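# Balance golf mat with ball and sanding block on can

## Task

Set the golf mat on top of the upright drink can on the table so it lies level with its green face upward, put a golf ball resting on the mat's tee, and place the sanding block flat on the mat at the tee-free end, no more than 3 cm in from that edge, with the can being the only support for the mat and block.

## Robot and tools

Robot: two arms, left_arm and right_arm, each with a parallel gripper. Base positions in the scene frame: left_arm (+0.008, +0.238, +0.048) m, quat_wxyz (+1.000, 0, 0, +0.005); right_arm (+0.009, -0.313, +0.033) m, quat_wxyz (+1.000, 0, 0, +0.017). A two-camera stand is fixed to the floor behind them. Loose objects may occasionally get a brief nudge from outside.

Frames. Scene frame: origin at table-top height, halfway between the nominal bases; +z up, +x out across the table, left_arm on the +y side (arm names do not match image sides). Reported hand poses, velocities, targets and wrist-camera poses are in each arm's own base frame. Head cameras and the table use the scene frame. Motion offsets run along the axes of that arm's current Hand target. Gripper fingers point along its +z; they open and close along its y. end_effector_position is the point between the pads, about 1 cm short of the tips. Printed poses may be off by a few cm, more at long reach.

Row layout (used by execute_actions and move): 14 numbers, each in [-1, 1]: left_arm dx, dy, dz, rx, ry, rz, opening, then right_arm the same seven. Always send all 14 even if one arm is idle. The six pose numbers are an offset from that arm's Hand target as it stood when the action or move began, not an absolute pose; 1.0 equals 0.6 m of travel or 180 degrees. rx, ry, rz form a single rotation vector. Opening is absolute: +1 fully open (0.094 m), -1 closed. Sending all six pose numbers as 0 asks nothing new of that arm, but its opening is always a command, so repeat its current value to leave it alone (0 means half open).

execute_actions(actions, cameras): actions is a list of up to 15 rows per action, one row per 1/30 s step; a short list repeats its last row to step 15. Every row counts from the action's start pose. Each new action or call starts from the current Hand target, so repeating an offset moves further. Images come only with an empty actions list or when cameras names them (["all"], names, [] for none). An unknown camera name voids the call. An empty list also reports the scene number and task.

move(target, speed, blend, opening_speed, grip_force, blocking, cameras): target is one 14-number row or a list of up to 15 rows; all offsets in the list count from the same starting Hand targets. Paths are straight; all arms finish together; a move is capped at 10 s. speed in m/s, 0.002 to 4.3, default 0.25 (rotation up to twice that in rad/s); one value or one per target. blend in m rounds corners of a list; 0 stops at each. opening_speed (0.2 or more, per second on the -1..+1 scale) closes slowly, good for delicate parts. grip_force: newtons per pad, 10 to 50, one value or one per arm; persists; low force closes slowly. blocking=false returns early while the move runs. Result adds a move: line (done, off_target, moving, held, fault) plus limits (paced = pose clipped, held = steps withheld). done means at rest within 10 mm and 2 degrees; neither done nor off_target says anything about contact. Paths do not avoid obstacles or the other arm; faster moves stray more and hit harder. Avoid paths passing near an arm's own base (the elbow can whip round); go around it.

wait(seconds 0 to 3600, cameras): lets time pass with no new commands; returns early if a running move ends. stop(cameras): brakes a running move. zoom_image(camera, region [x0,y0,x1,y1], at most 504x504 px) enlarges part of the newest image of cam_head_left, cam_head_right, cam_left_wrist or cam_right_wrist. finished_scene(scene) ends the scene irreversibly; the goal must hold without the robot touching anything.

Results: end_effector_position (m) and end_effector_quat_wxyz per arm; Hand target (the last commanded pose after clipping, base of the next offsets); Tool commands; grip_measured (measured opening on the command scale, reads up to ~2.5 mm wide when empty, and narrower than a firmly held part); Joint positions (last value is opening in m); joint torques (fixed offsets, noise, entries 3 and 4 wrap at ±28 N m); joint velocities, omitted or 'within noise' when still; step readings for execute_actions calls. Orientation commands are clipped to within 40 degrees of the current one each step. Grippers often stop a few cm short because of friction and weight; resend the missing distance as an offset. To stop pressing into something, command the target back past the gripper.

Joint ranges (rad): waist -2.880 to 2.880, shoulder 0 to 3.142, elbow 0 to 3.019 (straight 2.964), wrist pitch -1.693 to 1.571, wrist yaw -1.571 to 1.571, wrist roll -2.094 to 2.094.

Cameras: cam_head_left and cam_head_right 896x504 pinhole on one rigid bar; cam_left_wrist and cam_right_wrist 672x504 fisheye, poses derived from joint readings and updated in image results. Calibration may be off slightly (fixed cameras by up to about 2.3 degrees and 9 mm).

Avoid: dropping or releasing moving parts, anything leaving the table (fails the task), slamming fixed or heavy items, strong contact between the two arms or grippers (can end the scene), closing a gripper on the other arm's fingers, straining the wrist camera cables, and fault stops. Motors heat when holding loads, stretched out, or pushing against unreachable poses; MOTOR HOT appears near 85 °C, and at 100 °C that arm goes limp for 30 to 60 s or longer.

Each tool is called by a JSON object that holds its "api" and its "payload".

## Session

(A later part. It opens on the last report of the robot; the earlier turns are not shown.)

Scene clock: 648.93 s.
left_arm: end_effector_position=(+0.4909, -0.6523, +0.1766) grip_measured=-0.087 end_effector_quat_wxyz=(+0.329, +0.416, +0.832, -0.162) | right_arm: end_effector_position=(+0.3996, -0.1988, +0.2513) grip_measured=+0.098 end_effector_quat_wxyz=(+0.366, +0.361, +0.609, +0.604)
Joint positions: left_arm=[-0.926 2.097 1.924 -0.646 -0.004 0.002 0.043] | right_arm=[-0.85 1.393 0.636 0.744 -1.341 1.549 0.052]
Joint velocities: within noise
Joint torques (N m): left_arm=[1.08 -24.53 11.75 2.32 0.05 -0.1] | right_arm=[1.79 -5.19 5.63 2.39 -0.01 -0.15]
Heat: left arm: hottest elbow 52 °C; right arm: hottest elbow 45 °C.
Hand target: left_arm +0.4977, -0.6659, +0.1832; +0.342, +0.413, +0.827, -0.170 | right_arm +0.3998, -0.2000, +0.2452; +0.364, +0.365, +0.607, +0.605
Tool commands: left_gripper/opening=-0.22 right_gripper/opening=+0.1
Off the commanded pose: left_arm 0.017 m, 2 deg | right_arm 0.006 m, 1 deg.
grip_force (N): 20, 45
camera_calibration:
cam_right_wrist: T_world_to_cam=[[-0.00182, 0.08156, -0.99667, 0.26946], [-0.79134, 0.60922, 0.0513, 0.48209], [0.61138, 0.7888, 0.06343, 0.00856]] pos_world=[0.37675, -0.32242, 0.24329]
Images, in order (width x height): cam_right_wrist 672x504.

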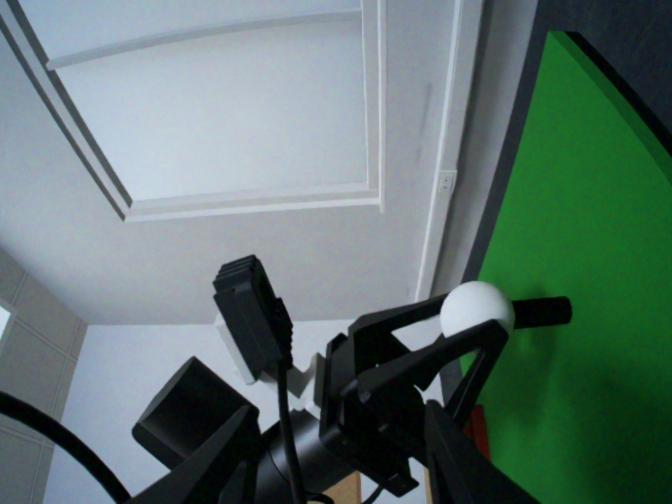

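{"api": "move", "payload": {"target": [0.0047,0.0,0.0047,0,0,0,-0.22,0,0,0,0,0,0,0.1], "speed": 0.02, "cameras": ["cam_right_wrist"]}}

{"api": "zoom_image", "payload": {"camera": "cam_right_wrist", "region": [415, 265, 525, 365]}}

Scene clock: 651.63 s.
left_arm: end_effector_position=(+0.4912, -0.6527, +0.1772) grip_measured=-0.087 end_effector_quat_wxyz=(+0.331, +0.415, +0.832, -0.162) | right_arm: end_effector_position=(+0.3996, -0.1988, +0.2513) grip_measured=+0.098 end_effector_quat_wxyz=(+0.366, +0.361, +0.609, +0.604)
Joint positions: left_arm=[-0.926 2.097 1.924 -0.643 -0.004 0.002 0.043] | right_arm=[-0.85 1.393 0.636 0.744 -1.341 1.549 0.052]
Joint torques (N m): left_arm=[1.2 -24.47 11.36 2.55 0.07 -0.08] | right_arm=[1.14 -5.19 5.74 2.33 -0.01 -0.12]
Heat: left arm: hottest elbow 52 °C; right arm: hottest elbow 45 °C.
Hand target: left_arm +0.4977, -0.6659, +0.1792; +0.342, +0.413, +0.827, -0.170 | right_arm +0.3998, -0.2000, +0.2452; +0.364, +0.365, +0.607, +0.605
Off the commanded pose: left_arm 0.015 m, 2 deg | right_arm 0.006 m, 1 deg.
grip_force (N): 20, 45
move: off_target (left_arm)
cam_right_wrist: T_world_to_cam=[[-0.00182, 0.08156, -0.99667, 0.26946], [-0.79134, 0.60922, 0.0513, 0.48209], [0.61138, 0.7888, 0.06343, 0.00856]] pos_world=[0.37675, -0.32242, 0.24329]

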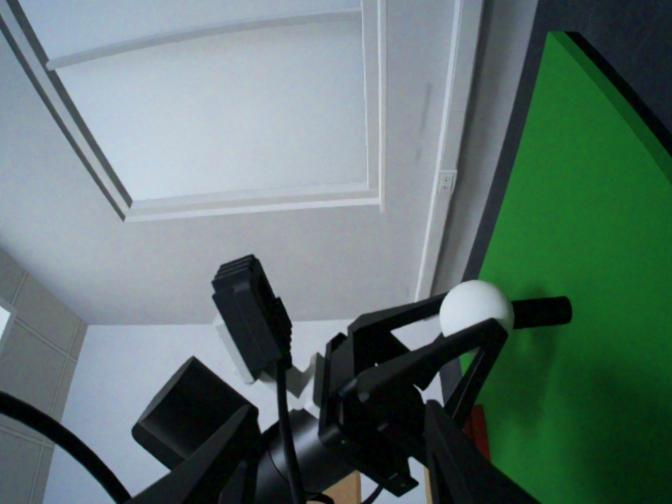

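Scaled by 4.582 from the camera's image (finer frame: 960x720).

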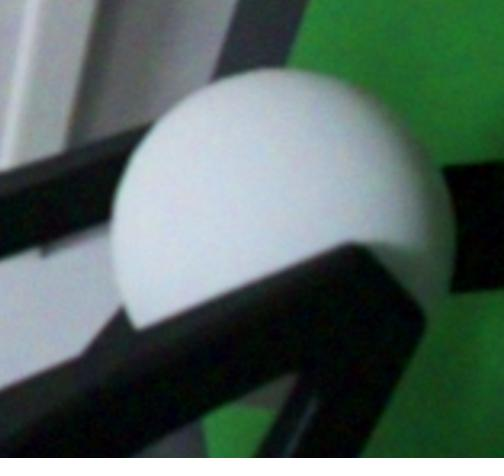

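{"api": "move", "payload": {"target": [0.0094,0.0040,0.0094,0,0,0,-0.22,0,0,0,0,0,0,0.1], "speed": 0.02}}

Scene clock: 653.10 s.
left_arm: end_effector_position=(+0.4932, -0.6556, +0.1754) grip_measured=-0.087 end_effector_quat_wxyz=(+0.335, +0.415, +0.830, -0.165) | right_arm: end_effector_position=(+0.3996, -0.1988, +0.2513) grip_measured=+0.098 end_effector_quat_wxyz=(+0.366, +0.361, +0.609, +0.604)
Joint positions: left_arm=[-0.926 2.103 1.924 -0.625 -0.003 0.002 0.043] | right_arm=[-0.85 1.393 0.636 0.744 -1.341 1.549 0.052]
Joint torques (N m): left_arm=[1.49 -24.41 10.35 2.61 0.15 -0.04] | right_arm=[1.49 -6.07 5.56 2.44 -0.03 -0.13]
Heat: left arm: hottest elbow 52 °C; right arm: hottest elbow 45 °C.
Hand target: left_arm +0.4996, -0.6645, +0.1711; +0.342, +0.413, +0.827, -0.170 | right_arm +0.3998, -0.2000, +0.2452; +0.364, +0.365, +0.607, +0.605
Off the commanded pose: left_arm 0.012 m, 1 deg | right_arm 0.006 m, 1 deg.
grip_force (N): 20, 45
move: off_target (left_arm)

{"api": "execute_actions", "payload": {"actions": [], "cameras": ["cam_right_wrist"]}}

{"api": "zoom_image", "payload": {"camera": "cam_right_wrist", "region": [415, 265, 525, 365]}}

Scene clock: 654.20 s.
left_arm: end_effector_position=(+0.4932, -0.6556, +0.1754) grip_measured=-0.087 end_effector_quat_wxyz=(+0.335, +0.415, +0.830, -0.165) | right_arm: end_effector_position=(+0.3996, -0.1988, +0.2513) grip_measured=+0.098 end_effector_quat_wxyz=(+0.366, +0.361, +0.609, +0.604)
Joint positions: left_arm=[-0.926 2.103 1.924 -0.625 -0.003 0.002 0.043] | right_arm=[-0.85 1.393 0.636 0.744 -1.341 1.549 0.052]
Joint velocities: within noise
Joint torques (N m): left_arm=[1.38 -24.82 10.33 2.62 0.14 -0.05] | right_arm=[0.97 -5.48 5.71 2.65 -0.04 -0.1]
Heat: left arm: hottest elbow 51 °C; right arm: hottest elbow 45 °C.
Hand target: left_arm +0.4996, -0.6645, +0.1711; +0.342, +0.413, +0.827, -0.170 | right_arm +0.3998, -0.2000, +0.2452; +0.364, +0.365, +0.607, +0.605
Tool commands: left_gripper/opening=-0.22 right_gripper/opening=+0.1
Off the commanded pose: left_arm 0.012 m, 1 deg | right_arm 0.006 m, 1 deg.
grip_force (N): 20, 45
camera_calibration:
cam_right_wrist: T_world_to_cam=[[-0.00182, 0.08156, -0.99667, 0.26946], [-0.79134, 0.60922, 0.0513, 0.48209], [0.61138, 0.7888, 0.06343, 0.00856]] pos_world=[0.37675, -0.32242, 0.24329]
Images, in order (width x height): cam_right_wrist 672x504.

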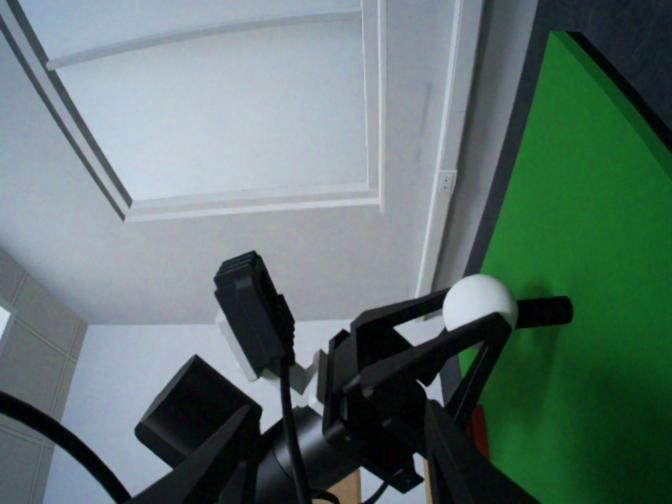

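Scaled by 4.582 from the camera's image (finer frame: 960x720).

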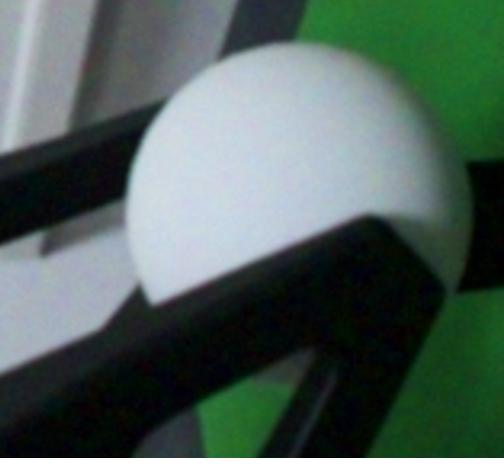

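{"api": "move", "payload": {"target": [0,0,-0.0141,0,0,0,-0.22,0,0,0,0,0,0,0.1], "speed": 0.02, "cameras": ["cam_right_wrist"]}}

{"api": "zoom_image", "payload": {"camera": "cam_right_wrist", "region": [430, 255, 590, 375]}}

Scene clock: 656.97 s.
left_arm: end_effector_position=(+0.4932, -0.6556, +0.1754) grip_measured=-0.087 end_effector_quat_wxyz=(+0.335, +0.415, +0.830, -0.165) | right_arm: end_effector_position=(+0.3996, -0.1988, +0.2513) grip_measured=+0.098 end_effector_quat_wxyz=(+0.366, +0.361, +0.609, +0.604)
Joint positions: left_arm=[-0.926 2.103 1.924 -0.625 -0.003 0.002 0.043] | right_arm=[-0.85 1.393 0.636 0.744 -1.341 1.549 0.052]
Joint torques (N m): left_arm=[1.32 -26.34 9.14 2.47 0.14 -0.06] | right_arm=[1.49 -5.95 5.79 2.65 0.01 -0.1]
Heat: left arm: hottest elbow 51 °C; right arm: hottest elbow 45 °C.
Hand target: left_arm +0.4960, -0.6597, +0.1771; +0.342, +0.413, +0.827, -0.170 | right_arm +0.3998, -0.2000, +0.2452; +0.364, +0.365, +0.607, +0.605
Off the commanded pose: left_arm 0.005 m, 1 deg | right_arm 0.006 m, 1 deg.
grip_force (N): 20, 45
move: done
cam_right_wrist: T_world_to_cam=[[-0.00182, 0.08156, -0.99667, 0.26946], [-0.79134, 0.60922, 0.0513, 0.48209], [0.61138, 0.7888, 0.06343, 0.00856]] pos_world=[0.37675, -0.32242, 0.24329]

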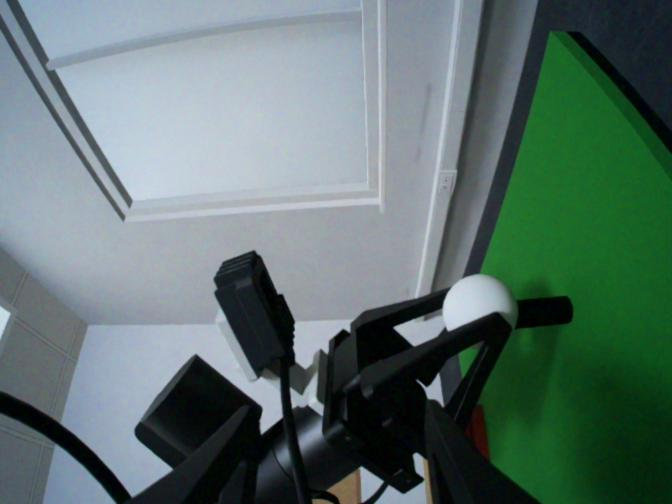

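Scaled by 3.150 from the camera's image (finer frame: 960x720).

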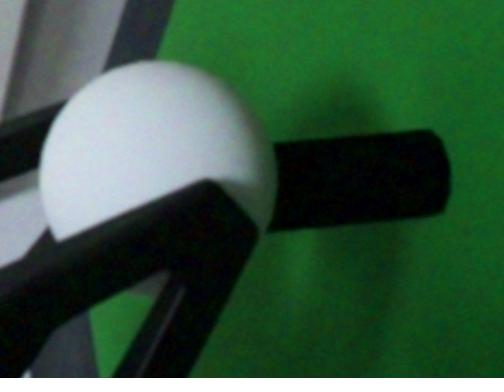

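{"api": "move", "payload": {"target": [0.004,0,-0.0141,0,0,0,-0.22,0,0,0,0,0,0,0.1], "speed": 0.02}}

Scene clock: 658.67 s.
left_arm: end_effector_position=(+0.4923, -0.6544, +0.1720) grip_measured=-0.087 end_effector_quat_wxyz=(+0.335, +0.415, +0.830, -0.165) | right_arm: end_effector_position=(+0.3996, -0.1988, +0.2513) grip_measured=+0.098 end_effector_quat_wxyz=(+0.366, +0.361, +0.609, +0.604)
Joint positions: left_arm=[-0.926 2.101 1.912 -0.617 -0.003 0.002 0.043] | right_arm=[-0.85 1.393 0.636 0.744 -1.341 1.549 0.052]
Joint torques (N m): left_arm=[1.44 -28.28 7.76 2.3 0.12 -0.05] | right_arm=[1.49 -6.42 5.63 2.76 0.04 -0.1]
Heat: left arm: hottest elbow 51 °C; right arm: hottest elbow 45 °C.
Hand target: left_arm +0.4914, -0.6536, +0.1814; +0.342, +0.413, +0.827, -0.170 | right_arm +0.3998, -0.2000, +0.2452; +0.364, +0.365, +0.607, +0.605
Off the commanded pose: left_arm 0.009 m, 1 deg | right_arm 0.006 m, 1 deg.
grip_force (N): 20, 45
move: done

{"api": "move", "payload": {"target": [-0.0118,0,-0.0118,0,0,0,-0.22,0,0,0,0,0,0,0.1], "speed": 0.02, "cameras": ["cam_right_wrist"]}}

{"api": "zoom_image", "payload": {"camera": "cam_right_wrist", "region": [430, 255, 590, 375]}}

Scene clock: 660.90 s.
left_arm: end_effector_position=(+0.4923, -0.6544, +0.1726) grip_measured=-0.087 end_effector_quat_wxyz=(+0.335, +0.415, +0.830, -0.165) | right_arm: end_effector_position=(+0.3996, -0.1988, +0.2513) grip_measured=+0.098 end_effector_quat_wxyz=(+0.366, +0.361, +0.609, +0.604)
Joint positions: left_arm=[-0.926 2.1 1.912 -0.617 -0.003 0.002 0.043] | right_arm=[-0.85 1.393 0.636 0.744 -1.341 1.549 0.052]
Joint torques (N m): left_arm=[1.38 -28.57 9.02 1.33 0.11 -0.06] | right_arm=[1.73 -5.66 5.76 2.36 -0.07 -0.11]
Heat: left arm: hottest elbow 51 °C; right arm: hottest elbow 45 °C.
Hand target: left_arm +0.4914, -0.6536, +0.1913; +0.342, +0.413, +0.827, -0.170 | right_arm +0.3998, -0.2000, +0.2452; +0.364, +0.365, +0.607, +0.605
Off the commanded pose: left_arm 0.019 m, 1 deg | right_arm 0.006 m, 1 deg.
grip_force (N): 20, 45
move: off_target (left_arm)
cam_right_wrist: T_world_to_cam=[[-0.00182, 0.08156, -0.99667, 0.26946], [-0.79134, 0.60922, 0.0513, 0.48209], [0.61138, 0.7888, 0.06343, 0.00856]] pos_world=[0.37675, -0.32242, 0.24329]

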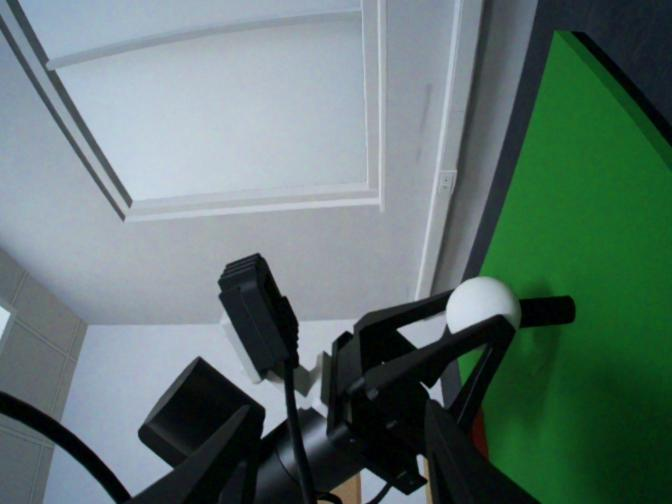

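Scaled by 3.150 from the camera's image (finer frame: 960x720).

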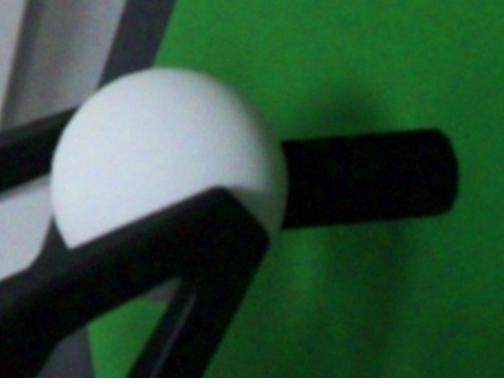

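{"api": "move", "payload": {"target": [-0.0095,0,-0.0142,0,0,0,-0.22,0,0,0,0,0,0,0.1], "speed": 0.02}}

Scene clock: 663.07 s.
left_arm: end_effector_position=(+0.4902, -0.6517, +0.1745) grip_measured=-0.087 end_effector_quat_wxyz=(+0.330, +0.416, +0.832, -0.163) | right_arm: end_effector_position=(+0.3996, -0.1988, +0.2513) grip_measured=+0.098 end_effector_quat_wxyz=(+0.366, +0.361, +0.609, +0.604)
Joint positions: left_arm=[-0.926 2.094 1.912 -0.634 -0.003 0.002 0.043] | right_arm=[-0.85 1.393 0.636 0.744 -1.341 1.549 0.052]
Joint torques (N m): left_arm=[1.44 -29.27 9.68 1.2 0.12 -0.06] | right_arm=[1.2 -5.07 5.76 2.44 -0.06 -0.15]
Heat: left arm: hottest elbow 51 °C; right arm: hottest elbow 45 °C.
Hand target: left_arm +0.4901, -0.6520, +0.2015; +0.342, +0.413, +0.827, -0.170 | right_arm +0.3998, -0.2000, +0.2452; +0.364, +0.365, +0.607, +0.605
Off the commanded pose: left_arm 0.027 m, 2 deg | right_arm 0.006 m, 1 deg.
grip_force (N): 20, 45
move: off_target (left_arm)

{"api": "execute_actions", "payload": {"actions": [], "cameras": ["cam_right_wrist"]}}

{"api": "zoom_image", "payload": {"camera": "cam_right_wrist", "region": [430, 255, 590, 375]}}

Scene clock: 664.27 s.
left_arm: end_effector_position=(+0.4902, -0.6517, +0.1745) grip_measured=-0.087 end_effector_quat_wxyz=(+0.330, +0.416, +0.832, -0.163) | right_arm: end_effector_position=(+0.3996, -0.1988, +0.2513) grip_measured=+0.098 end_effector_quat_wxyz=(+0.366, +0.361, +0.609, +0.604)
Joint positions: left_arm=[-0.926 2.094 1.912 -0.634 -0.003 0.002 0.043] | right_arm=[-0.85 1.393 0.636 0.744 -1.341 1.549 0.052]
Joint velocities: within noise
Joint torques (N m): left_arm=[1.38 -28.81 9.68 1.28 0.13 -0.06] | right_arm=[1.26 -5.66 5.6 2.55 -0.05 -0.09]
Heat: left arm: hottest elbow 51 °C; right arm: hottest elbow 45 °C.
Hand target: left_arm +0.4902, -0.6520, +0.2015; +0.342, +0.413, +0.827, -0.170 | right_arm +0.3998, -0.2000, +0.2452; +0.364, +0.365, +0.607, +0.605
Tool commands: left_gripper/opening=-0.22 right_gripper/opening=+0.1
Off the commanded pose: left_arm 0.027 m, 2 deg | right_arm 0.006 m, 1 deg.
grip_force (N): 20, 45
camera_calibration:
cam_right_wrist: T_world_to_cam=[[-0.00182, 0.08156, -0.99667, 0.26946], [-0.79134, 0.60922, 0.0513, 0.48209], [0.61138, 0.7888, 0.06343, 0.00856]] pos_world=[0.37675, -0.32242, 0.24329]
Images, in order (width x height): cam_right_wrist 672x504.

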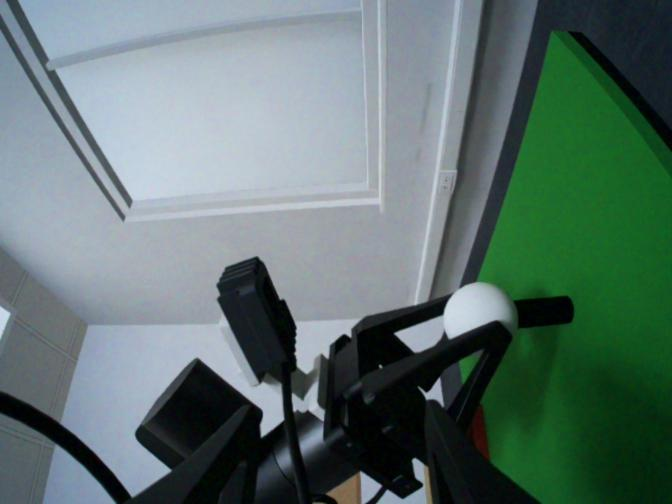

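Scaled by 3.150 from the camera's image (finer frame: 960x720).

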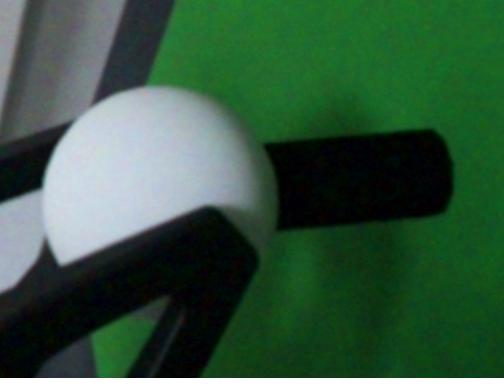

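{"api": "move", "payload": {"target": [-0.0083,0,-0.0012,0,0,0,-0.22,0,0,0,0,0,0,0.1], "speed": 0.02, "cameras": ["cam_right_wrist","cam_head_right"]}}

{"api": "zoom_image", "payload": {"camera": "cam_right_wrist", "region": [430, 255, 590, 375]}}

Scene clock: 670.27 s.
left_arm: end_effector_position=(+0.4891, -0.6502, +0.1728) grip_measured=-0.087 end_effector_quat_wxyz=(+0.326, +0.417, +0.833, -0.161) | right_arm: end_effector_position=(+0.3996, -0.1988, +0.2513) grip_measured=+0.098 end_effector_quat_wxyz=(+0.366, +0.361, +0.609, +0.604)
Joint positions: left_arm=[-0.926 2.094 1.912 -0.644 -0.003 0.002 0.043] | right_arm=[-0.85 1.393 0.636 0.744 -1.341 1.549 0.052]
Joint torques (N m): left_arm=[1.38 -28.57 11.08 1.06 0.12 -0.07] | right_arm=[1.38 -6.18 5.33 2.55 0 -0.12]
Heat: left arm: hottest elbow 50 °C; right arm: hottest elbow 45 °C.
Hand target: left_arm +0.4919, -0.6544, +0.2054; +0.342, +0.413, +0.827, -0.170 | right_arm +0.3998, -0.2000, +0.2452; +0.364, +0.365, +0.607, +0.605
Off the commanded pose: left_arm 0.033 m, 2 deg | right_arm 0.006 m, 1 deg.
grip_force (N): 20, 45
move: off_target (left_arm)
cam_right_wrist: T_world_to_cam=[[-0.00182, 0.08156, -0.99667, 0.26946], [-0.79134, 0.60922, 0.0513, 0.48209], [0.61138, 0.7888, 0.06343, 0.00856]] pos_world=[0.37675, -0.32242, 0.24329]
Images, in order (width x height): cam_head_right 896x504, cam_right_wrist 672x504.

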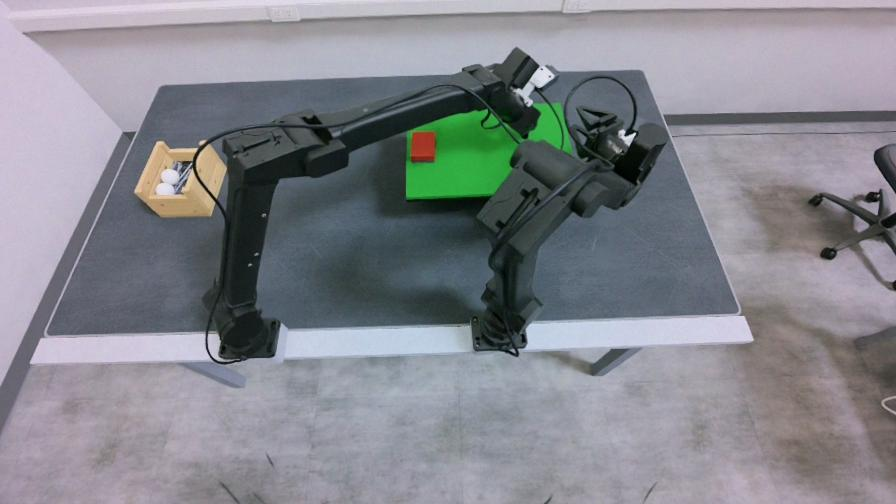

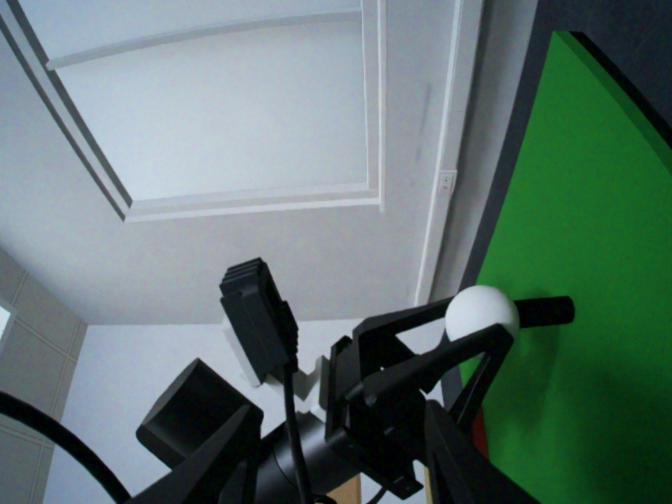

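Scaled by 3.150 from the camera's image (finer frame: 960x720).

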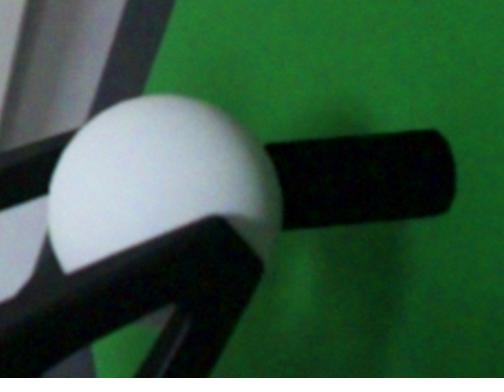

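{"api": "move", "payload": {"target": [-0.0165,0,0.0118,0,0,0,-0.22,0,0,0,0,0,0,0.1], "speed": 0.02, "cameras": ["cam_right_wrist"]}}

{"api": "zoom_image", "payload": {"camera": "cam_right_wrist", "region": [430, 255, 590, 375]}}

Scene clock: 674.90 s.
left_arm: end_effector_position=(+0.4906, -0.6523, +0.1856) grip_measured=-0.087 end_effector_quat_wxyz=(+0.327, +0.416, +0.833, -0.161) | right_arm: end_effector_position=(+0.3996, -0.1988, +0.2513) grip_measured=+0.098 end_effector_quat_wxyz=(+0.366, +0.361, +0.609, +0.604)
Joint positions: left_arm=[-0.926 2.094 1.945 -0.675 -0.003 0.002 0.043] | right_arm=[-0.85 1.393 0.636 0.744 -1.341 1.549 0.052]
Joint torques (N m): left_arm=[1.32 -25.88 13.18 1.31 0.14 -0.06] | right_arm=[1.38 -4.89 5.63 2.39 -0.03 -0.07]
Heat: left arm: hottest elbow 50 °C; right arm: hottest elbow 45 °C.
Hand target: left_arm +0.4992, -0.6640, +0.2074; +0.342, +0.413, +0.827, -0.170 | right_arm +0.3998, -0.2000, +0.2452; +0.364, +0.365, +0.607, +0.605
Off the commanded pose: left_arm 0.026 m, 2 deg | right_arm 0.006 m, 1 deg.
grip_force (N): 20, 45
move: off_target (left_arm)
cam_right_wrist: T_world_to_cam=[[-0.00182, 0.08156, -0.99667, 0.26946], [-0.79134, 0.60922, 0.0513, 0.48209], [0.61138, 0.7888, 0.06343, 0.00856]] pos_world=[0.37675, -0.32242, 0.24329]

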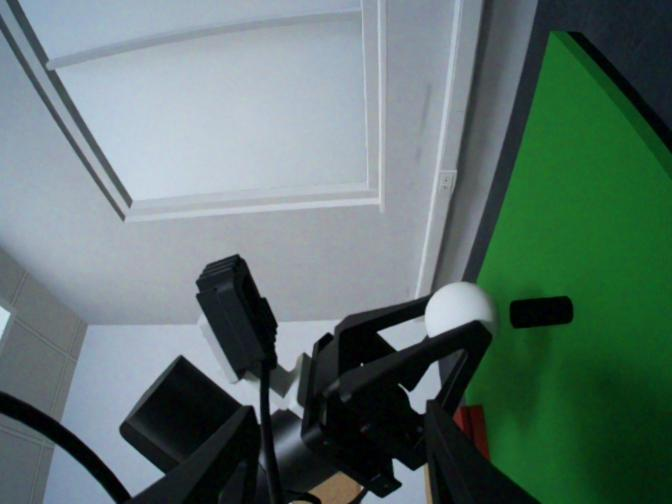

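Scaled by 3.150 from the camera's image (finer frame: 960x720).

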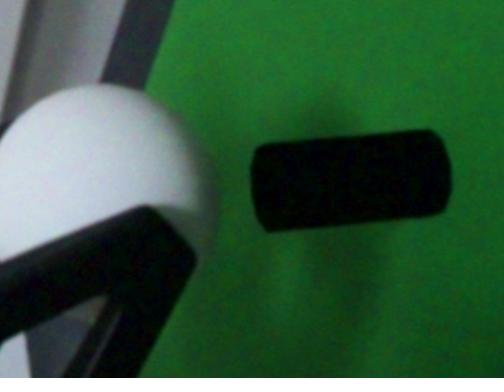

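{"api": "move", "payload": {"target": [0.0118,0,0.0118,0,0,0,-0.22,0,0,0,0,0,0,0.1], "speed": 0.02}}

Scene clock: 677.13 s.
left_arm: end_effector_position=(+0.4906, -0.6523, +0.1856) grip_measured=-0.087 end_effector_quat_wxyz=(+0.327, +0.416, +0.833, -0.161) | right_arm: end_effector_position=(+0.3996, -0.1988, +0.2513) grip_measured=+0.098 end_effector_quat_wxyz=(+0.366, +0.361, +0.609, +0.604)
Joint positions: left_arm=[-0.926 2.094 1.945 -0.675 -0.003 0.002 0.043] | right_arm=[-0.85 1.393 0.636 0.744 -1.341 1.549 0.052]
Joint torques (N m): left_arm=[1.44 -25.17 11.96 2.11 0.11 -0.03] | right_arm=[0.79 -6.07 5.59 2.56 0 -0.06]
Heat: left arm: hottest elbow 51 °C; right arm: hottest elbow 45 °C.
Hand target: left_arm +0.4992, -0.6640, +0.1974; +0.342, +0.413, +0.827, -0.170 | right_arm +0.3998, -0.2000, +0.2452; +0.364, +0.365, +0.607, +0.605
Off the commanded pose: left_arm 0.019 m, 2 deg | right_arm 0.006 m, 1 deg.
grip_force (N): 20, 45
move: off_target (left_arm)

{"api": "move", "payload": {"target": [0.0094,0,0.0094,0,0,0,-0.22,0,0,0,0,0,0,0.1], "speed": 0.02}}

Scene clock: 678.70 s.
left_arm: end_effector_position=(+0.4916, -0.6535, +0.1870) grip_measured=-0.087 end_effector_quat_wxyz=(+0.331, +0.416, +0.831, -0.163) | right_arm: end_effector_position=(+0.3996, -0.1988, +0.2513) grip_measured=+0.098 end_effector_quat_wxyz=(+0.366, +0.361, +0.609, +0.604)
Joint positions: left_arm=[-0.926 2.094 1.945 -0.666 -0.003 0.002 0.043] | right_arm=[-0.85 1.393 0.636 0.744 -1.341 1.549 0.052]
Joint torques (N m): left_arm=[1.38 -24.41 10.92 2.54 0.11 -0.03] | right_arm=[1.38 -5.48 5.67 2.43 0 -0.07]
Heat: left arm: hottest elbow 51 °C; right arm: hottest elbow 45 °C.
Hand target: left_arm +0.4992, -0.6640, +0.1894; +0.342, +0.413, +0.827, -0.170 | right_arm +0.3998, -0.2000, +0.2452; +0.364, +0.365, +0.607, +0.605
Off the commanded pose: left_arm 0.013 m, 2 deg | right_arm 0.006 m, 1 deg.
grip_force (N): 20, 45
move: off_target (left_arm)

{"api": "move", "payload": {"target": [0.0165,0,0.0071,0,0,0,-0.22,0,0,0,0,0,0,0.1], "speed": 0.02}}

Scene clock: 681.20 s.
left_arm: end_effector_position=(+0.4947, -0.6577, +0.1922) grip_measured=-0.087 end_effector_quat_wxyz=(+0.343, +0.413, +0.826, -0.169) | right_arm: end_effector_position=(+0.3996, -0.1988, +0.2513) grip_measured=+0.098 end_effector_quat_wxyz=(+0.366, +0.361, +0.609, +0.604)
Joint positions: left_arm=[-0.926 2.094 1.945 -0.636 -0.003 0.002 0.043] | right_arm=[-0.85 1.393 0.636 0.744 -1.341 1.549 0.052]
Joint torques (N m): left_arm=[1.55 -25.47 8.31 2.67 0.12 -0.07] | right_arm=[0.91 -6.12 5.65 2.63 -0.02 -0.12]
Heat: left arm: hottest elbow 51 °C; right arm: hottest elbow 45 °C.
Hand target: left_arm +0.4968, -0.6608, +0.1793; +0.342, +0.413, +0.827, -0.170 | right_arm +0.3998, -0.2000, +0.2452; +0.364, +0.365, +0.607, +0.605
Off the commanded pose: left_arm 0.013 m, 0 deg | right_arm 0.006 m, 1 deg.
grip_force (N): 20, 45
move: off_target (left_arm)

{"api": "move", "payload": {"target": [0.0142,0,0.0047,0,0,0,-0.22,0,0,0,0,0,0,0.1], "speed": 0.02}}

Scene clock: 684.33 s.
left_arm: end_effector_position=(+0.4929, -0.6553, +0.1791) grip_measured=-0.087 end_effector_quat_wxyz=(+0.341, +0.414, +0.827, -0.168) | right_arm: end_effector_position=(+0.3996, -0.1988, +0.2513) grip_measured=+0.098 end_effector_quat_wxyz=(+0.366, +0.361, +0.609, +0.604)
Joint positions: left_arm=[-0.926 2.094 1.913 -0.61 -0.003 0.002 0.043] | right_arm=[-0.85 1.393 0.636 0.744 -1.341 1.549 0.052]
Joint torques (N m): left_arm=[1.32 -25.76 8.21 2.55 0.13 -0.07] | right_arm=[1.32 -6.24 5.57 2.35 -0.03 -0.08]
Heat: left arm: hottest elbow 51 °C; right arm: hottest elbow 45 °C.
Hand target: left_arm +0.4944, -0.6576, +0.1714; +0.342, +0.413, +0.827, -0.170 | right_arm +0.3998, -0.2000, +0.2452; +0.364, +0.365, +0.607, +0.605
Off the commanded pose: left_arm 0.008 m, 0 deg | right_arm 0.006 m, 1 deg.
grip_force (N): 20, 45
move: done

{"api": "move", "payload": {"target": [0.0092,0,-0.0012,0,0.011,0,-0.22,0,0,0,0,0,0,0.1], "speed": 0.02, "cameras": ["cam_right_wrist"]}}

{"api": "zoom_image", "payload": {"camera": "cam_right_wrist", "region": [430, 255, 590, 375]}}

Scene clock: 687.43 s.
left_arm: end_effector_position=(+0.4916, -0.6536, +0.1770) grip_measured=-0.087 end_effector_quat_wxyz=(+0.336, +0.415, +0.829, -0.165) | right_arm: end_effector_position=(+0.3996, -0.1988, +0.2513) grip_measured=+0.098 end_effector_quat_wxyz=(+0.366, +0.361, +0.609, +0.604)
Joint positions: left_arm=[-0.926 2.094 1.913 -0.622 -0.003 0.002 0.043] | right_arm=[-0.85 1.393 0.636 0.744 -1.341 1.549 0.052]
Joint torques (N m): left_arm=[1.26 -25.41 9.13 1.25 0.12 -0.07] | right_arm=[0.79 -6.01 5.6 2.36 -0.01 -0.07]
Heat: left arm: hottest elbow 50 °C; right arm: hottest elbow 45 °C.
Hand target: left_arm +0.4917, -0.6540, +0.1680; +0.328, +0.416, +0.833, -0.163 | right_arm +0.3998, -0.2000, +0.2452; +0.364, +0.365, +0.607, +0.605
Off the commanded pose: left_arm 0.009 m, 1 deg | right_arm 0.006 m, 1 deg.
grip_force (N): 20, 45
move: done
cam_right_wrist: T_world_to_cam=[[-0.00182, 0.08156, -0.99667, 0.26946], [-0.79134, 0.60922, 0.0513, 0.48209], [0.61138, 0.7888, 0.06343, 0.00856]] pos_world=[0.37675, -0.32242, 0.24329]

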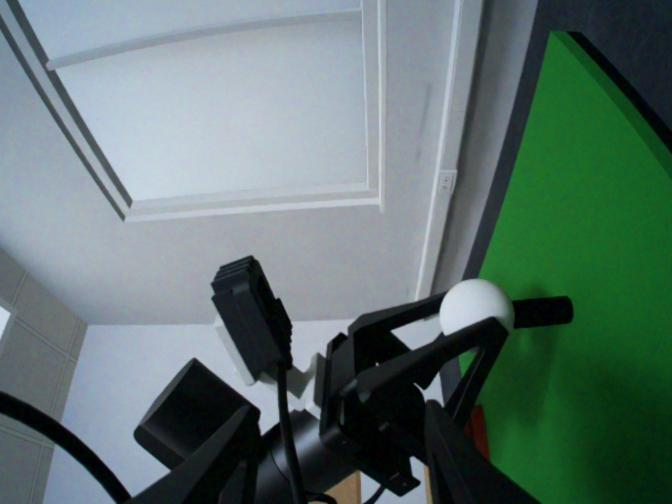

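Scaled by 3.150 from the camera's image (finer frame: 960x720).

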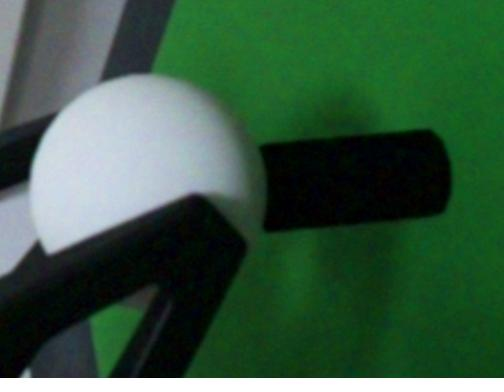

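{"api": "move", "payload": {"target": [0.0048,0,0,0,0.009,0,-0.22,0,0,0,0,0,0,0.1], "speed": 0.02, "cameras": ["cam_right_wrist"]}}

{"api": "zoom_image", "payload": {"camera": "cam_right_wrist", "region": [430, 255, 590, 375]}}

Scene clock: 690.00 s.
left_arm: end_effector_position=(+0.4882, -0.6490, +0.1716) grip_measured=-0.087 end_effector_quat_wxyz=(+0.322, +0.417, +0.835, -0.159) | right_arm: end_effector_position=(+0.3996, -0.1988, +0.2513) grip_measured=+0.098 end_effector_quat_wxyz=(+0.366, +0.361, +0.609, +0.604)
Joint positions: left_arm=[-0.926 2.094 1.913 -0.654 -0.003 0.002 0.043] | right_arm=[-0.85 1.393 0.636 0.744 -1.341 1.549 0.052]
Joint torques (N m): left_arm=[1.14 -24.76 10.45 0.87 0.11 -0.08] | right_arm=[1.2 -5.95 5.63 2.25 -0.03 -0.11]
Heat: left arm: hottest elbow 50 °C; right arm: hottest elbow 45 °C.
Hand target: left_arm +0.4905, -0.6524, +0.1661; +0.316, +0.418, +0.837, -0.157 | right_arm +0.3998, -0.2000, +0.2452; +0.364, +0.365, +0.607, +0.605
Off the commanded pose: left_arm 0.007 m, 1 deg | right_arm 0.006 m, 1 deg.
grip_force (N): 20, 45
move: done
cam_right_wrist: T_world_to_cam=[[-0.00182, 0.08156, -0.99667, 0.26946], [-0.79134, 0.60922, 0.0513, 0.48209], [0.61138, 0.7888, 0.06343, 0.00856]] pos_world=[0.37675, -0.32242, 0.24329]

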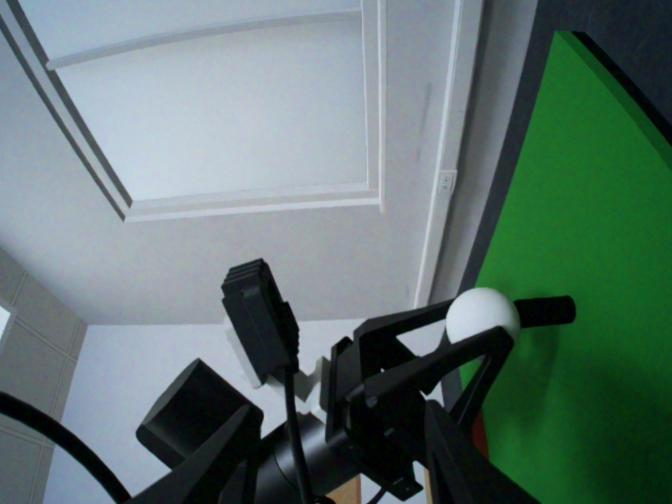

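Scaled by 3.150 from the camera's image (finer frame: 960x720).

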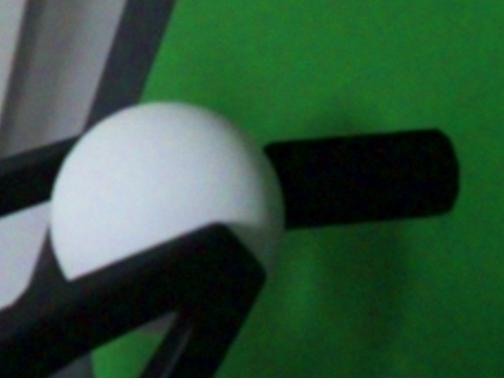

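{"api": "move", "payload": {"target": [-0.0675,0,-0.0713,0,-0.020,0,-0.22,0,0,0,0,0,0,0.1], "speed": 0.06}}

Scene clock: 695.33 s.
left_arm: end_effector_position=(+0.4840, -0.6434, +0.1733) grip_measured=-0.087 end_effector_quat_wxyz=(+0.312, +0.419, +0.839, -0.154) | right_arm: end_effector_position=(+0.3996, -0.1988, +0.2513) grip_measured=+0.098 end_effector_quat_wxyz=(+0.366, +0.361, +0.609, +0.604)
Joint positions: left_arm=[-0.926 2.085 1.913 -0.689 -0.003 0.002 0.043] | right_arm=[-0.85 1.393 0.636 0.744 -1.341 1.549 0.052]
Joint torques (N m): left_arm=[1.55 -28.92 13.12 1.05 0.13 -0.07] | right_arm=[0.91 -5.89 5.67 2.62 -0.04 -0.14]
Heat: left arm: hottest elbow 50 °C; right arm: hottest elbow 45 °C.
Hand target: left_arm +0.4917, -0.6541, +0.2251; +0.342, +0.413, +0.827, -0.170 | right_arm +0.3998, -0.2000, +0.2452; +0.364, +0.365, +0.607, +0.605
Off the commanded pose: left_arm 0.053 m, 4 deg | right_arm 0.006 m, 1 deg.
grip_force (N): 20, 45
move: off_target (left_arm)

{"api": "execute_actions", "payload": {"actions": [[[0,0,0,0,0,0,-0.22,0,0,0,0,0,0,0.1]]], "cameras": ["cam_right_wrist","cam_left_wrist"]}}

Scene clock: 698.07 s.
left_arm: end_effector_position=(+0.4839, -0.6433, +0.1732) grip_measured=-0.087 end_effector_quat_wxyz=(+0.311, +0.419, +0.839, -0.153) | right_arm: end_effector_position=(+0.3996, -0.1988, +0.2513) grip_measured=+0.098 end_effector_quat_wxyz=(+0.366, +0.361, +0.609, +0.604)
Joint positions: left_arm=[-0.926 2.085 1.913 -0.69 -0.003 0.002 0.043] | right_arm=[-0.85 1.393 0.636 0.744 -1.341 1.549 0.052]
Joint torques (N m): left_arm=[1.55 -28.63 13.14 1.24 0.14 -0.03] | right_arm=[1.32 -6.12 5.64 2.45 -0.02 -0.12]
Heat: left arm: hottest elbow 51 °C; right arm: hottest elbow 45 °C.
Hand target: left_arm +0.4917, -0.6541, +0.2250; +0.342, +0.413, +0.827, -0.170 | right_arm +0.3998, -0.2000, +0.2452; +0.364, +0.365, +0.607, +0.605
Off the commanded pose: left_arm 0.054 m, 4 deg | right_arm 0.006 m, 1 deg.
grip_force (N): 20, 45
Step readings (end_effector_position of left_arm | right_arm):
0: (+0.4839, -0.6433, +0.1732) | (+0.3996, -0.1988, +0.2513)
1: (+0.4839, -0.6433, +0.1732) | (+0.3996, -0.1988, +0.2513)
2: (+0.4839, -0.6433, +0.1732) | (+0.3996, -0.1988, +0.2513)
4: (+0.4839, -0.6433, +0.1732) | (+0.3996, -0.1988, +0.2513)
8: (+0.4839, -0.6433, +0.1732) | (+0.3996, -0.1988, +0.2513)
15: (+0.4839, -0.6433, +0.1732) | (+0.3996, -0.1988, +0.2513)
cam_left_wrist: T_world_to_cam=[[-0.80919, -0.57902, -0.09976, 0.03992], [-0.54781, 0.80488, -0.22819, 0.87552], [0.21242, -0.13, -0.96849, 0.08921]] pos_world=[0.49297, -0.66998, 0.29017]
cam_right_wrist: T_world_to_cam=[[-0.00182, 0.08156, -0.99667, 0.26946], [-0.79134, 0.60922, 0.0513, 0.48209], [0.61138, 0.7888, 0.06343, 0.00856]] pos_world=[0.37675, -0.32242, 0.24329]
Images, in order (width x height): cam_left_wrist 672x504, cam_right_wrist 672x504.

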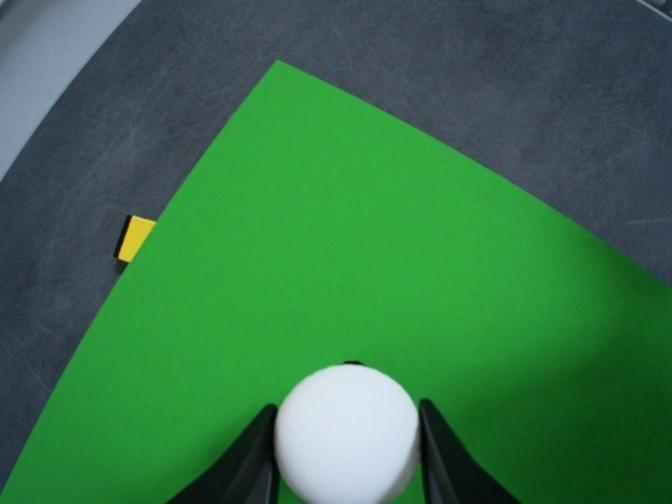

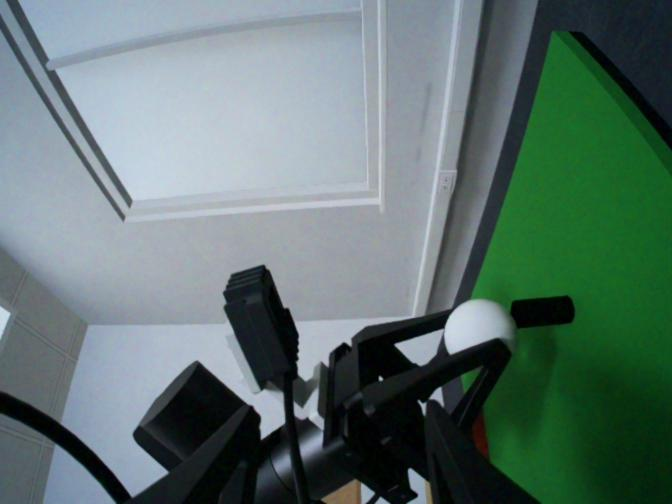

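{"api": "zoom_image", "payload": {"camera": "cam_left_wrist", "region": [270, 340, 430, 460]}}

{"api": "zoom_image", "payload": {"camera": "cam_right_wrist", "region": [430, 255, 590, 375]}}

Scaled by 3.150 from the camera's image (finer frame: 960x720).

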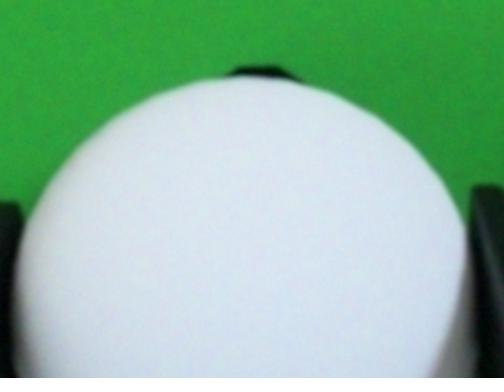

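Scaled by 3.150 from the camera's image (finer frame: 960x720).

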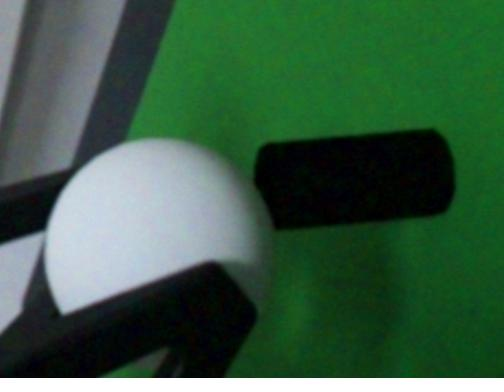

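{"api": "move", "payload": {"target": [[0.0713,0.0057,-0.0478,0,0,0,-0.22,0,0,0,0,0,0,0.1],[0.1224,0.0057,0.0033,0,0,0,-0.22,0,0,0,0,0,0,0.1]], "speed": 0.06, "cameras": ["cam_left_wrist","cam_right_wrist"]}}

{"api": "zoom_image", "payload": {"camera": "cam_left_wrist", "region": [260, 250, 460, 450]}}

Scene clock: 736.67 s.
left_arm: end_effector_position=(+0.4598, -0.6121, +0.1755) grip_measured=-0.087 end_effector_quat_wxyz=(+0.338, +0.414, +0.828, -0.168) | right_arm: end_effector_position=(+0.3996, -0.1988, +0.2513) grip_measured=+0.098 end_effector_quat_wxyz=(+0.366, +0.361, +0.609, +0.604)
Joint positions: left_arm=[-0.926 1.949 1.671 -0.519 0 0.002 0.043] | right_arm=[-0.85 1.393 0.636 0.744 -1.341 1.549 0.052]
Joint torques (N m): left_arm=[1.67 -23.82 8.03 2.67 0.15 -0.02] | right_arm=[1.49 -5.19 5.57 2.61 0.02 -0.11]
Heat: left arm: hottest elbow 53 °C; right arm: hottest elbow 45 °C.
Hand target: left_arm +0.4641, -0.6116, +0.1719; +0.342, +0.413, +0.827, -0.170 | right_arm +0.3998, -0.2000, +0.2452; +0.364, +0.365, +0.607, +0.605
Off the commanded pose: left_arm 0.006 m, 1 deg | right_arm 0.006 m, 1 deg.
grip_force (N): 20, 45
move: done
cam_left_wrist: T_world_to_cam=[[-0.80668, -0.58266, -0.09887, 0.03511], [-0.53634, 0.79203, -0.29159, 0.83566], [0.24821, -0.18219, -0.95142, 0.0492]] pos_world=[0.46431, -0.63244, 0.29395]
cam_right_wrist: T_world_to_cam=[[-0.00182, 0.08156, -0.99667, 0.26946], [-0.79134, 0.60922, 0.0513, 0.48209], [0.61138, 0.7888, 0.06343, 0.00856]] pos_world=[0.37675, -0.32242, 0.24329]

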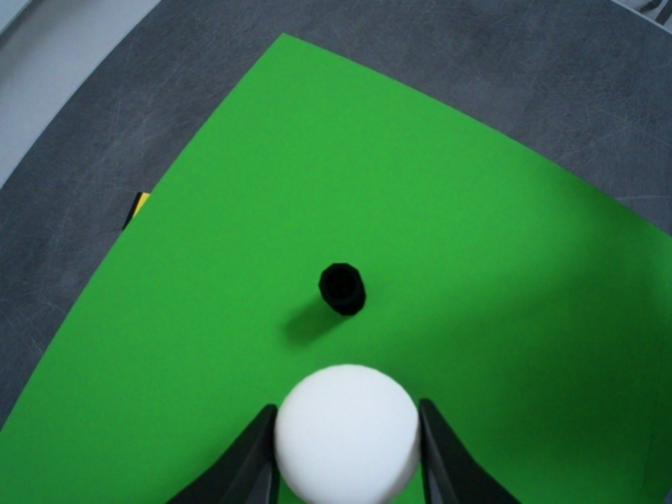

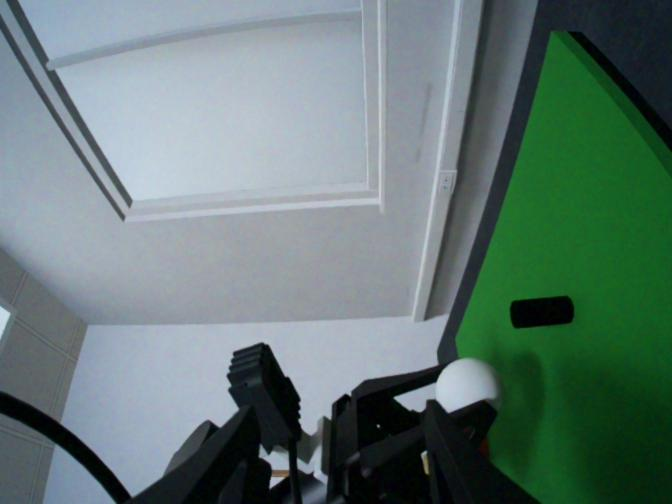

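Scaled by 2.520 from the camera's image (finer frame: 960x720).

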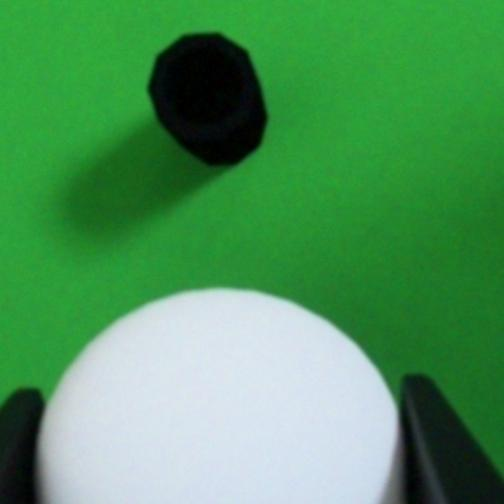

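{"api": "zoom_image", "payload": {"camera": "cam_right_wrist", "region": [340, 220, 600, 415]}}

Scaled by 1.938 from the camera's image (finer frame: 960x720).

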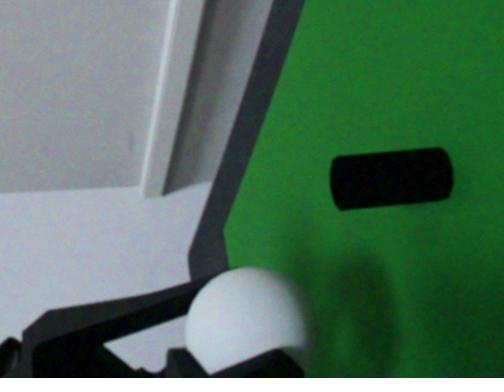

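{"api": "move", "payload": {"target": [[-0.0237,0,-0.0237,0,0,0,-0.22,0,0,0,0,0,0,0.1],[-0.0708,0,0.0234,0,0,0,-0.22,0,0,0,0,0,0,0.1]], "speed": 0.06, "blend": 0.01, "cameras": ["cam_left_wrist","cam_right_wrist"]}}

{"api": "zoom_image", "payload": {"camera": "cam_left_wrist", "region": [260, 290, 460, 490]}}

{"api": "zoom_image", "payload": {"camera": "cam_right_wrist", "region": [400, 270, 600, 420]}}

Scene clock: 751.70 s.
left_arm: end_effector_position=(+0.4754, -0.6329, +0.1774) grip_measured=-0.087 end_effector_quat_wxyz=(+0.331, +0.416, +0.831, -0.165) | right_arm: end_effector_position=(+0.3996, -0.1988, +0.2513) grip_measured=+0.098 end_effector_quat_wxyz=(+0.366, +0.361, +0.609, +0.604)
Joint positions: left_arm=[-0.926 2.023 1.803 -0.593 0 0.002 0.043] | right_arm=[-0.85 1.393 0.636 0.744 -1.341 1.549 0.052]
Joint torques (N m): left_arm=[1.85 -23.59 13.04 1.24 0.12 -0.01] | right_arm=[1.08 -6.24 5.65 2.58 -0.01 -0.09]
Heat: left arm: hottest elbow 52 °C; right arm: hottest elbow 45 °C.
Hand target: left_arm +0.4881, -0.6435, +0.1918; +0.342, +0.413, +0.827, -0.170 | right_arm +0.3998, -0.2000, +0.2452; +0.364, +0.365, +0.607, +0.605
Off the commanded pose: left_arm 0.022 m, 2 deg | right_arm 0.006 m, 1 deg.
grip_force (N): 20, 45
move: off_target (left_arm)
cam_left_wrist: T_world_to_cam=[[-0.80774, -0.58126, -0.0985, 0.03719], [-0.53942, 0.79609, -0.27435, 0.86208], [0.23788, -0.16846, -0.95657, 0.05787]] pos_world=[0.4813, -0.65493, 0.29553]
cam_right_wrist: T_world_to_cam=[[-0.00182, 0.08156, -0.99667, 0.26946], [-0.79134, 0.60922, 0.0513, 0.48209], [0.61138, 0.7888, 0.06343, 0.00856]] pos_world=[0.37675, -0.32242, 0.24329]

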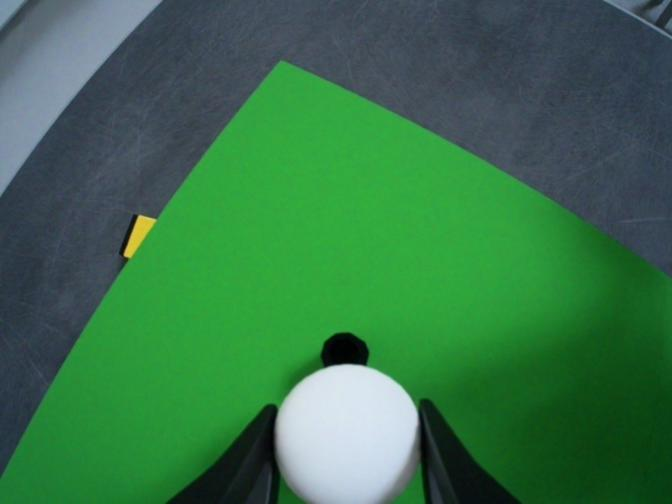

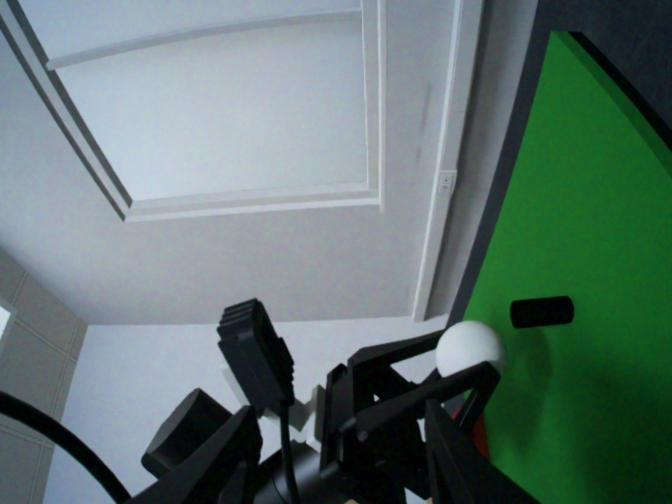

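Scaled by 2.520 from the camera's image (finer frame: 960x720).

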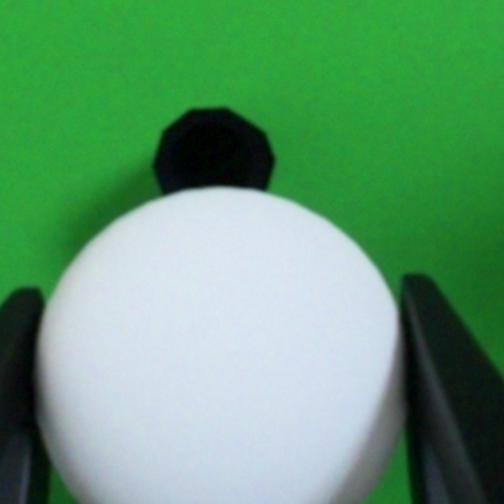

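Scaled by 2.520 from the camera's image (finer frame: 960x720).

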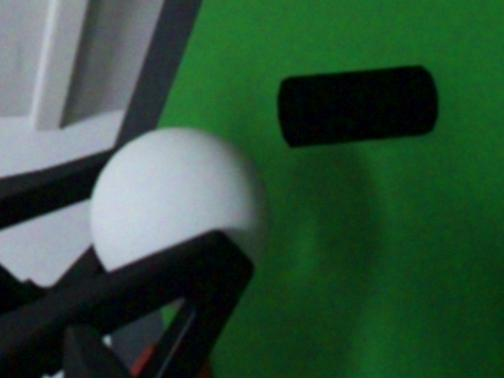

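{"api": "move", "payload": {"target": [0,0.0055,0,0,0,0,-0.22,0,0,0,0,0,0,0.1], "speed": 0.03}}

Scene clock: 758.27 s.
left_arm: end_effector_position=(+0.4759, -0.6325, +0.1774) grip_measured=-0.087 end_effector_quat_wxyz=(+0.330, +0.416, +0.831, -0.166) | right_arm: end_effector_position=(+0.3996, -0.1988, +0.2513) grip_measured=+0.098 end_effector_quat_wxyz=(+0.366, +0.361, +0.609, +0.604)
Joint positions: left_arm=[-0.924 2.023 1.803 -0.593 0.003 0.002 0.043] | right_arm=[-0.85 1.393 0.636 0.744 -1.341 1.549 0.052]
Joint torques (N m): left_arm=[2.14 -23.65 13.14 1.21 0.15 0.01] | right_arm=[0.79 -5.6 5.53 2.47 0 -0.15]
Heat: left arm: hottest elbow 54 °C; right arm: hottest elbow 45 °C.
Hand target: left_arm +0.4907, -0.6415, +0.1918; +0.342, +0.413, +0.827, -0.170 | right_arm +0.3998, -0.2000, +0.2452; +0.364, +0.365, +0.607, +0.605
Off the commanded pose: left_arm 0.023 m, 2 deg | right_arm 0.006 m, 1 deg.
grip_force (N): 20, 45
move: off_target (left_arm)


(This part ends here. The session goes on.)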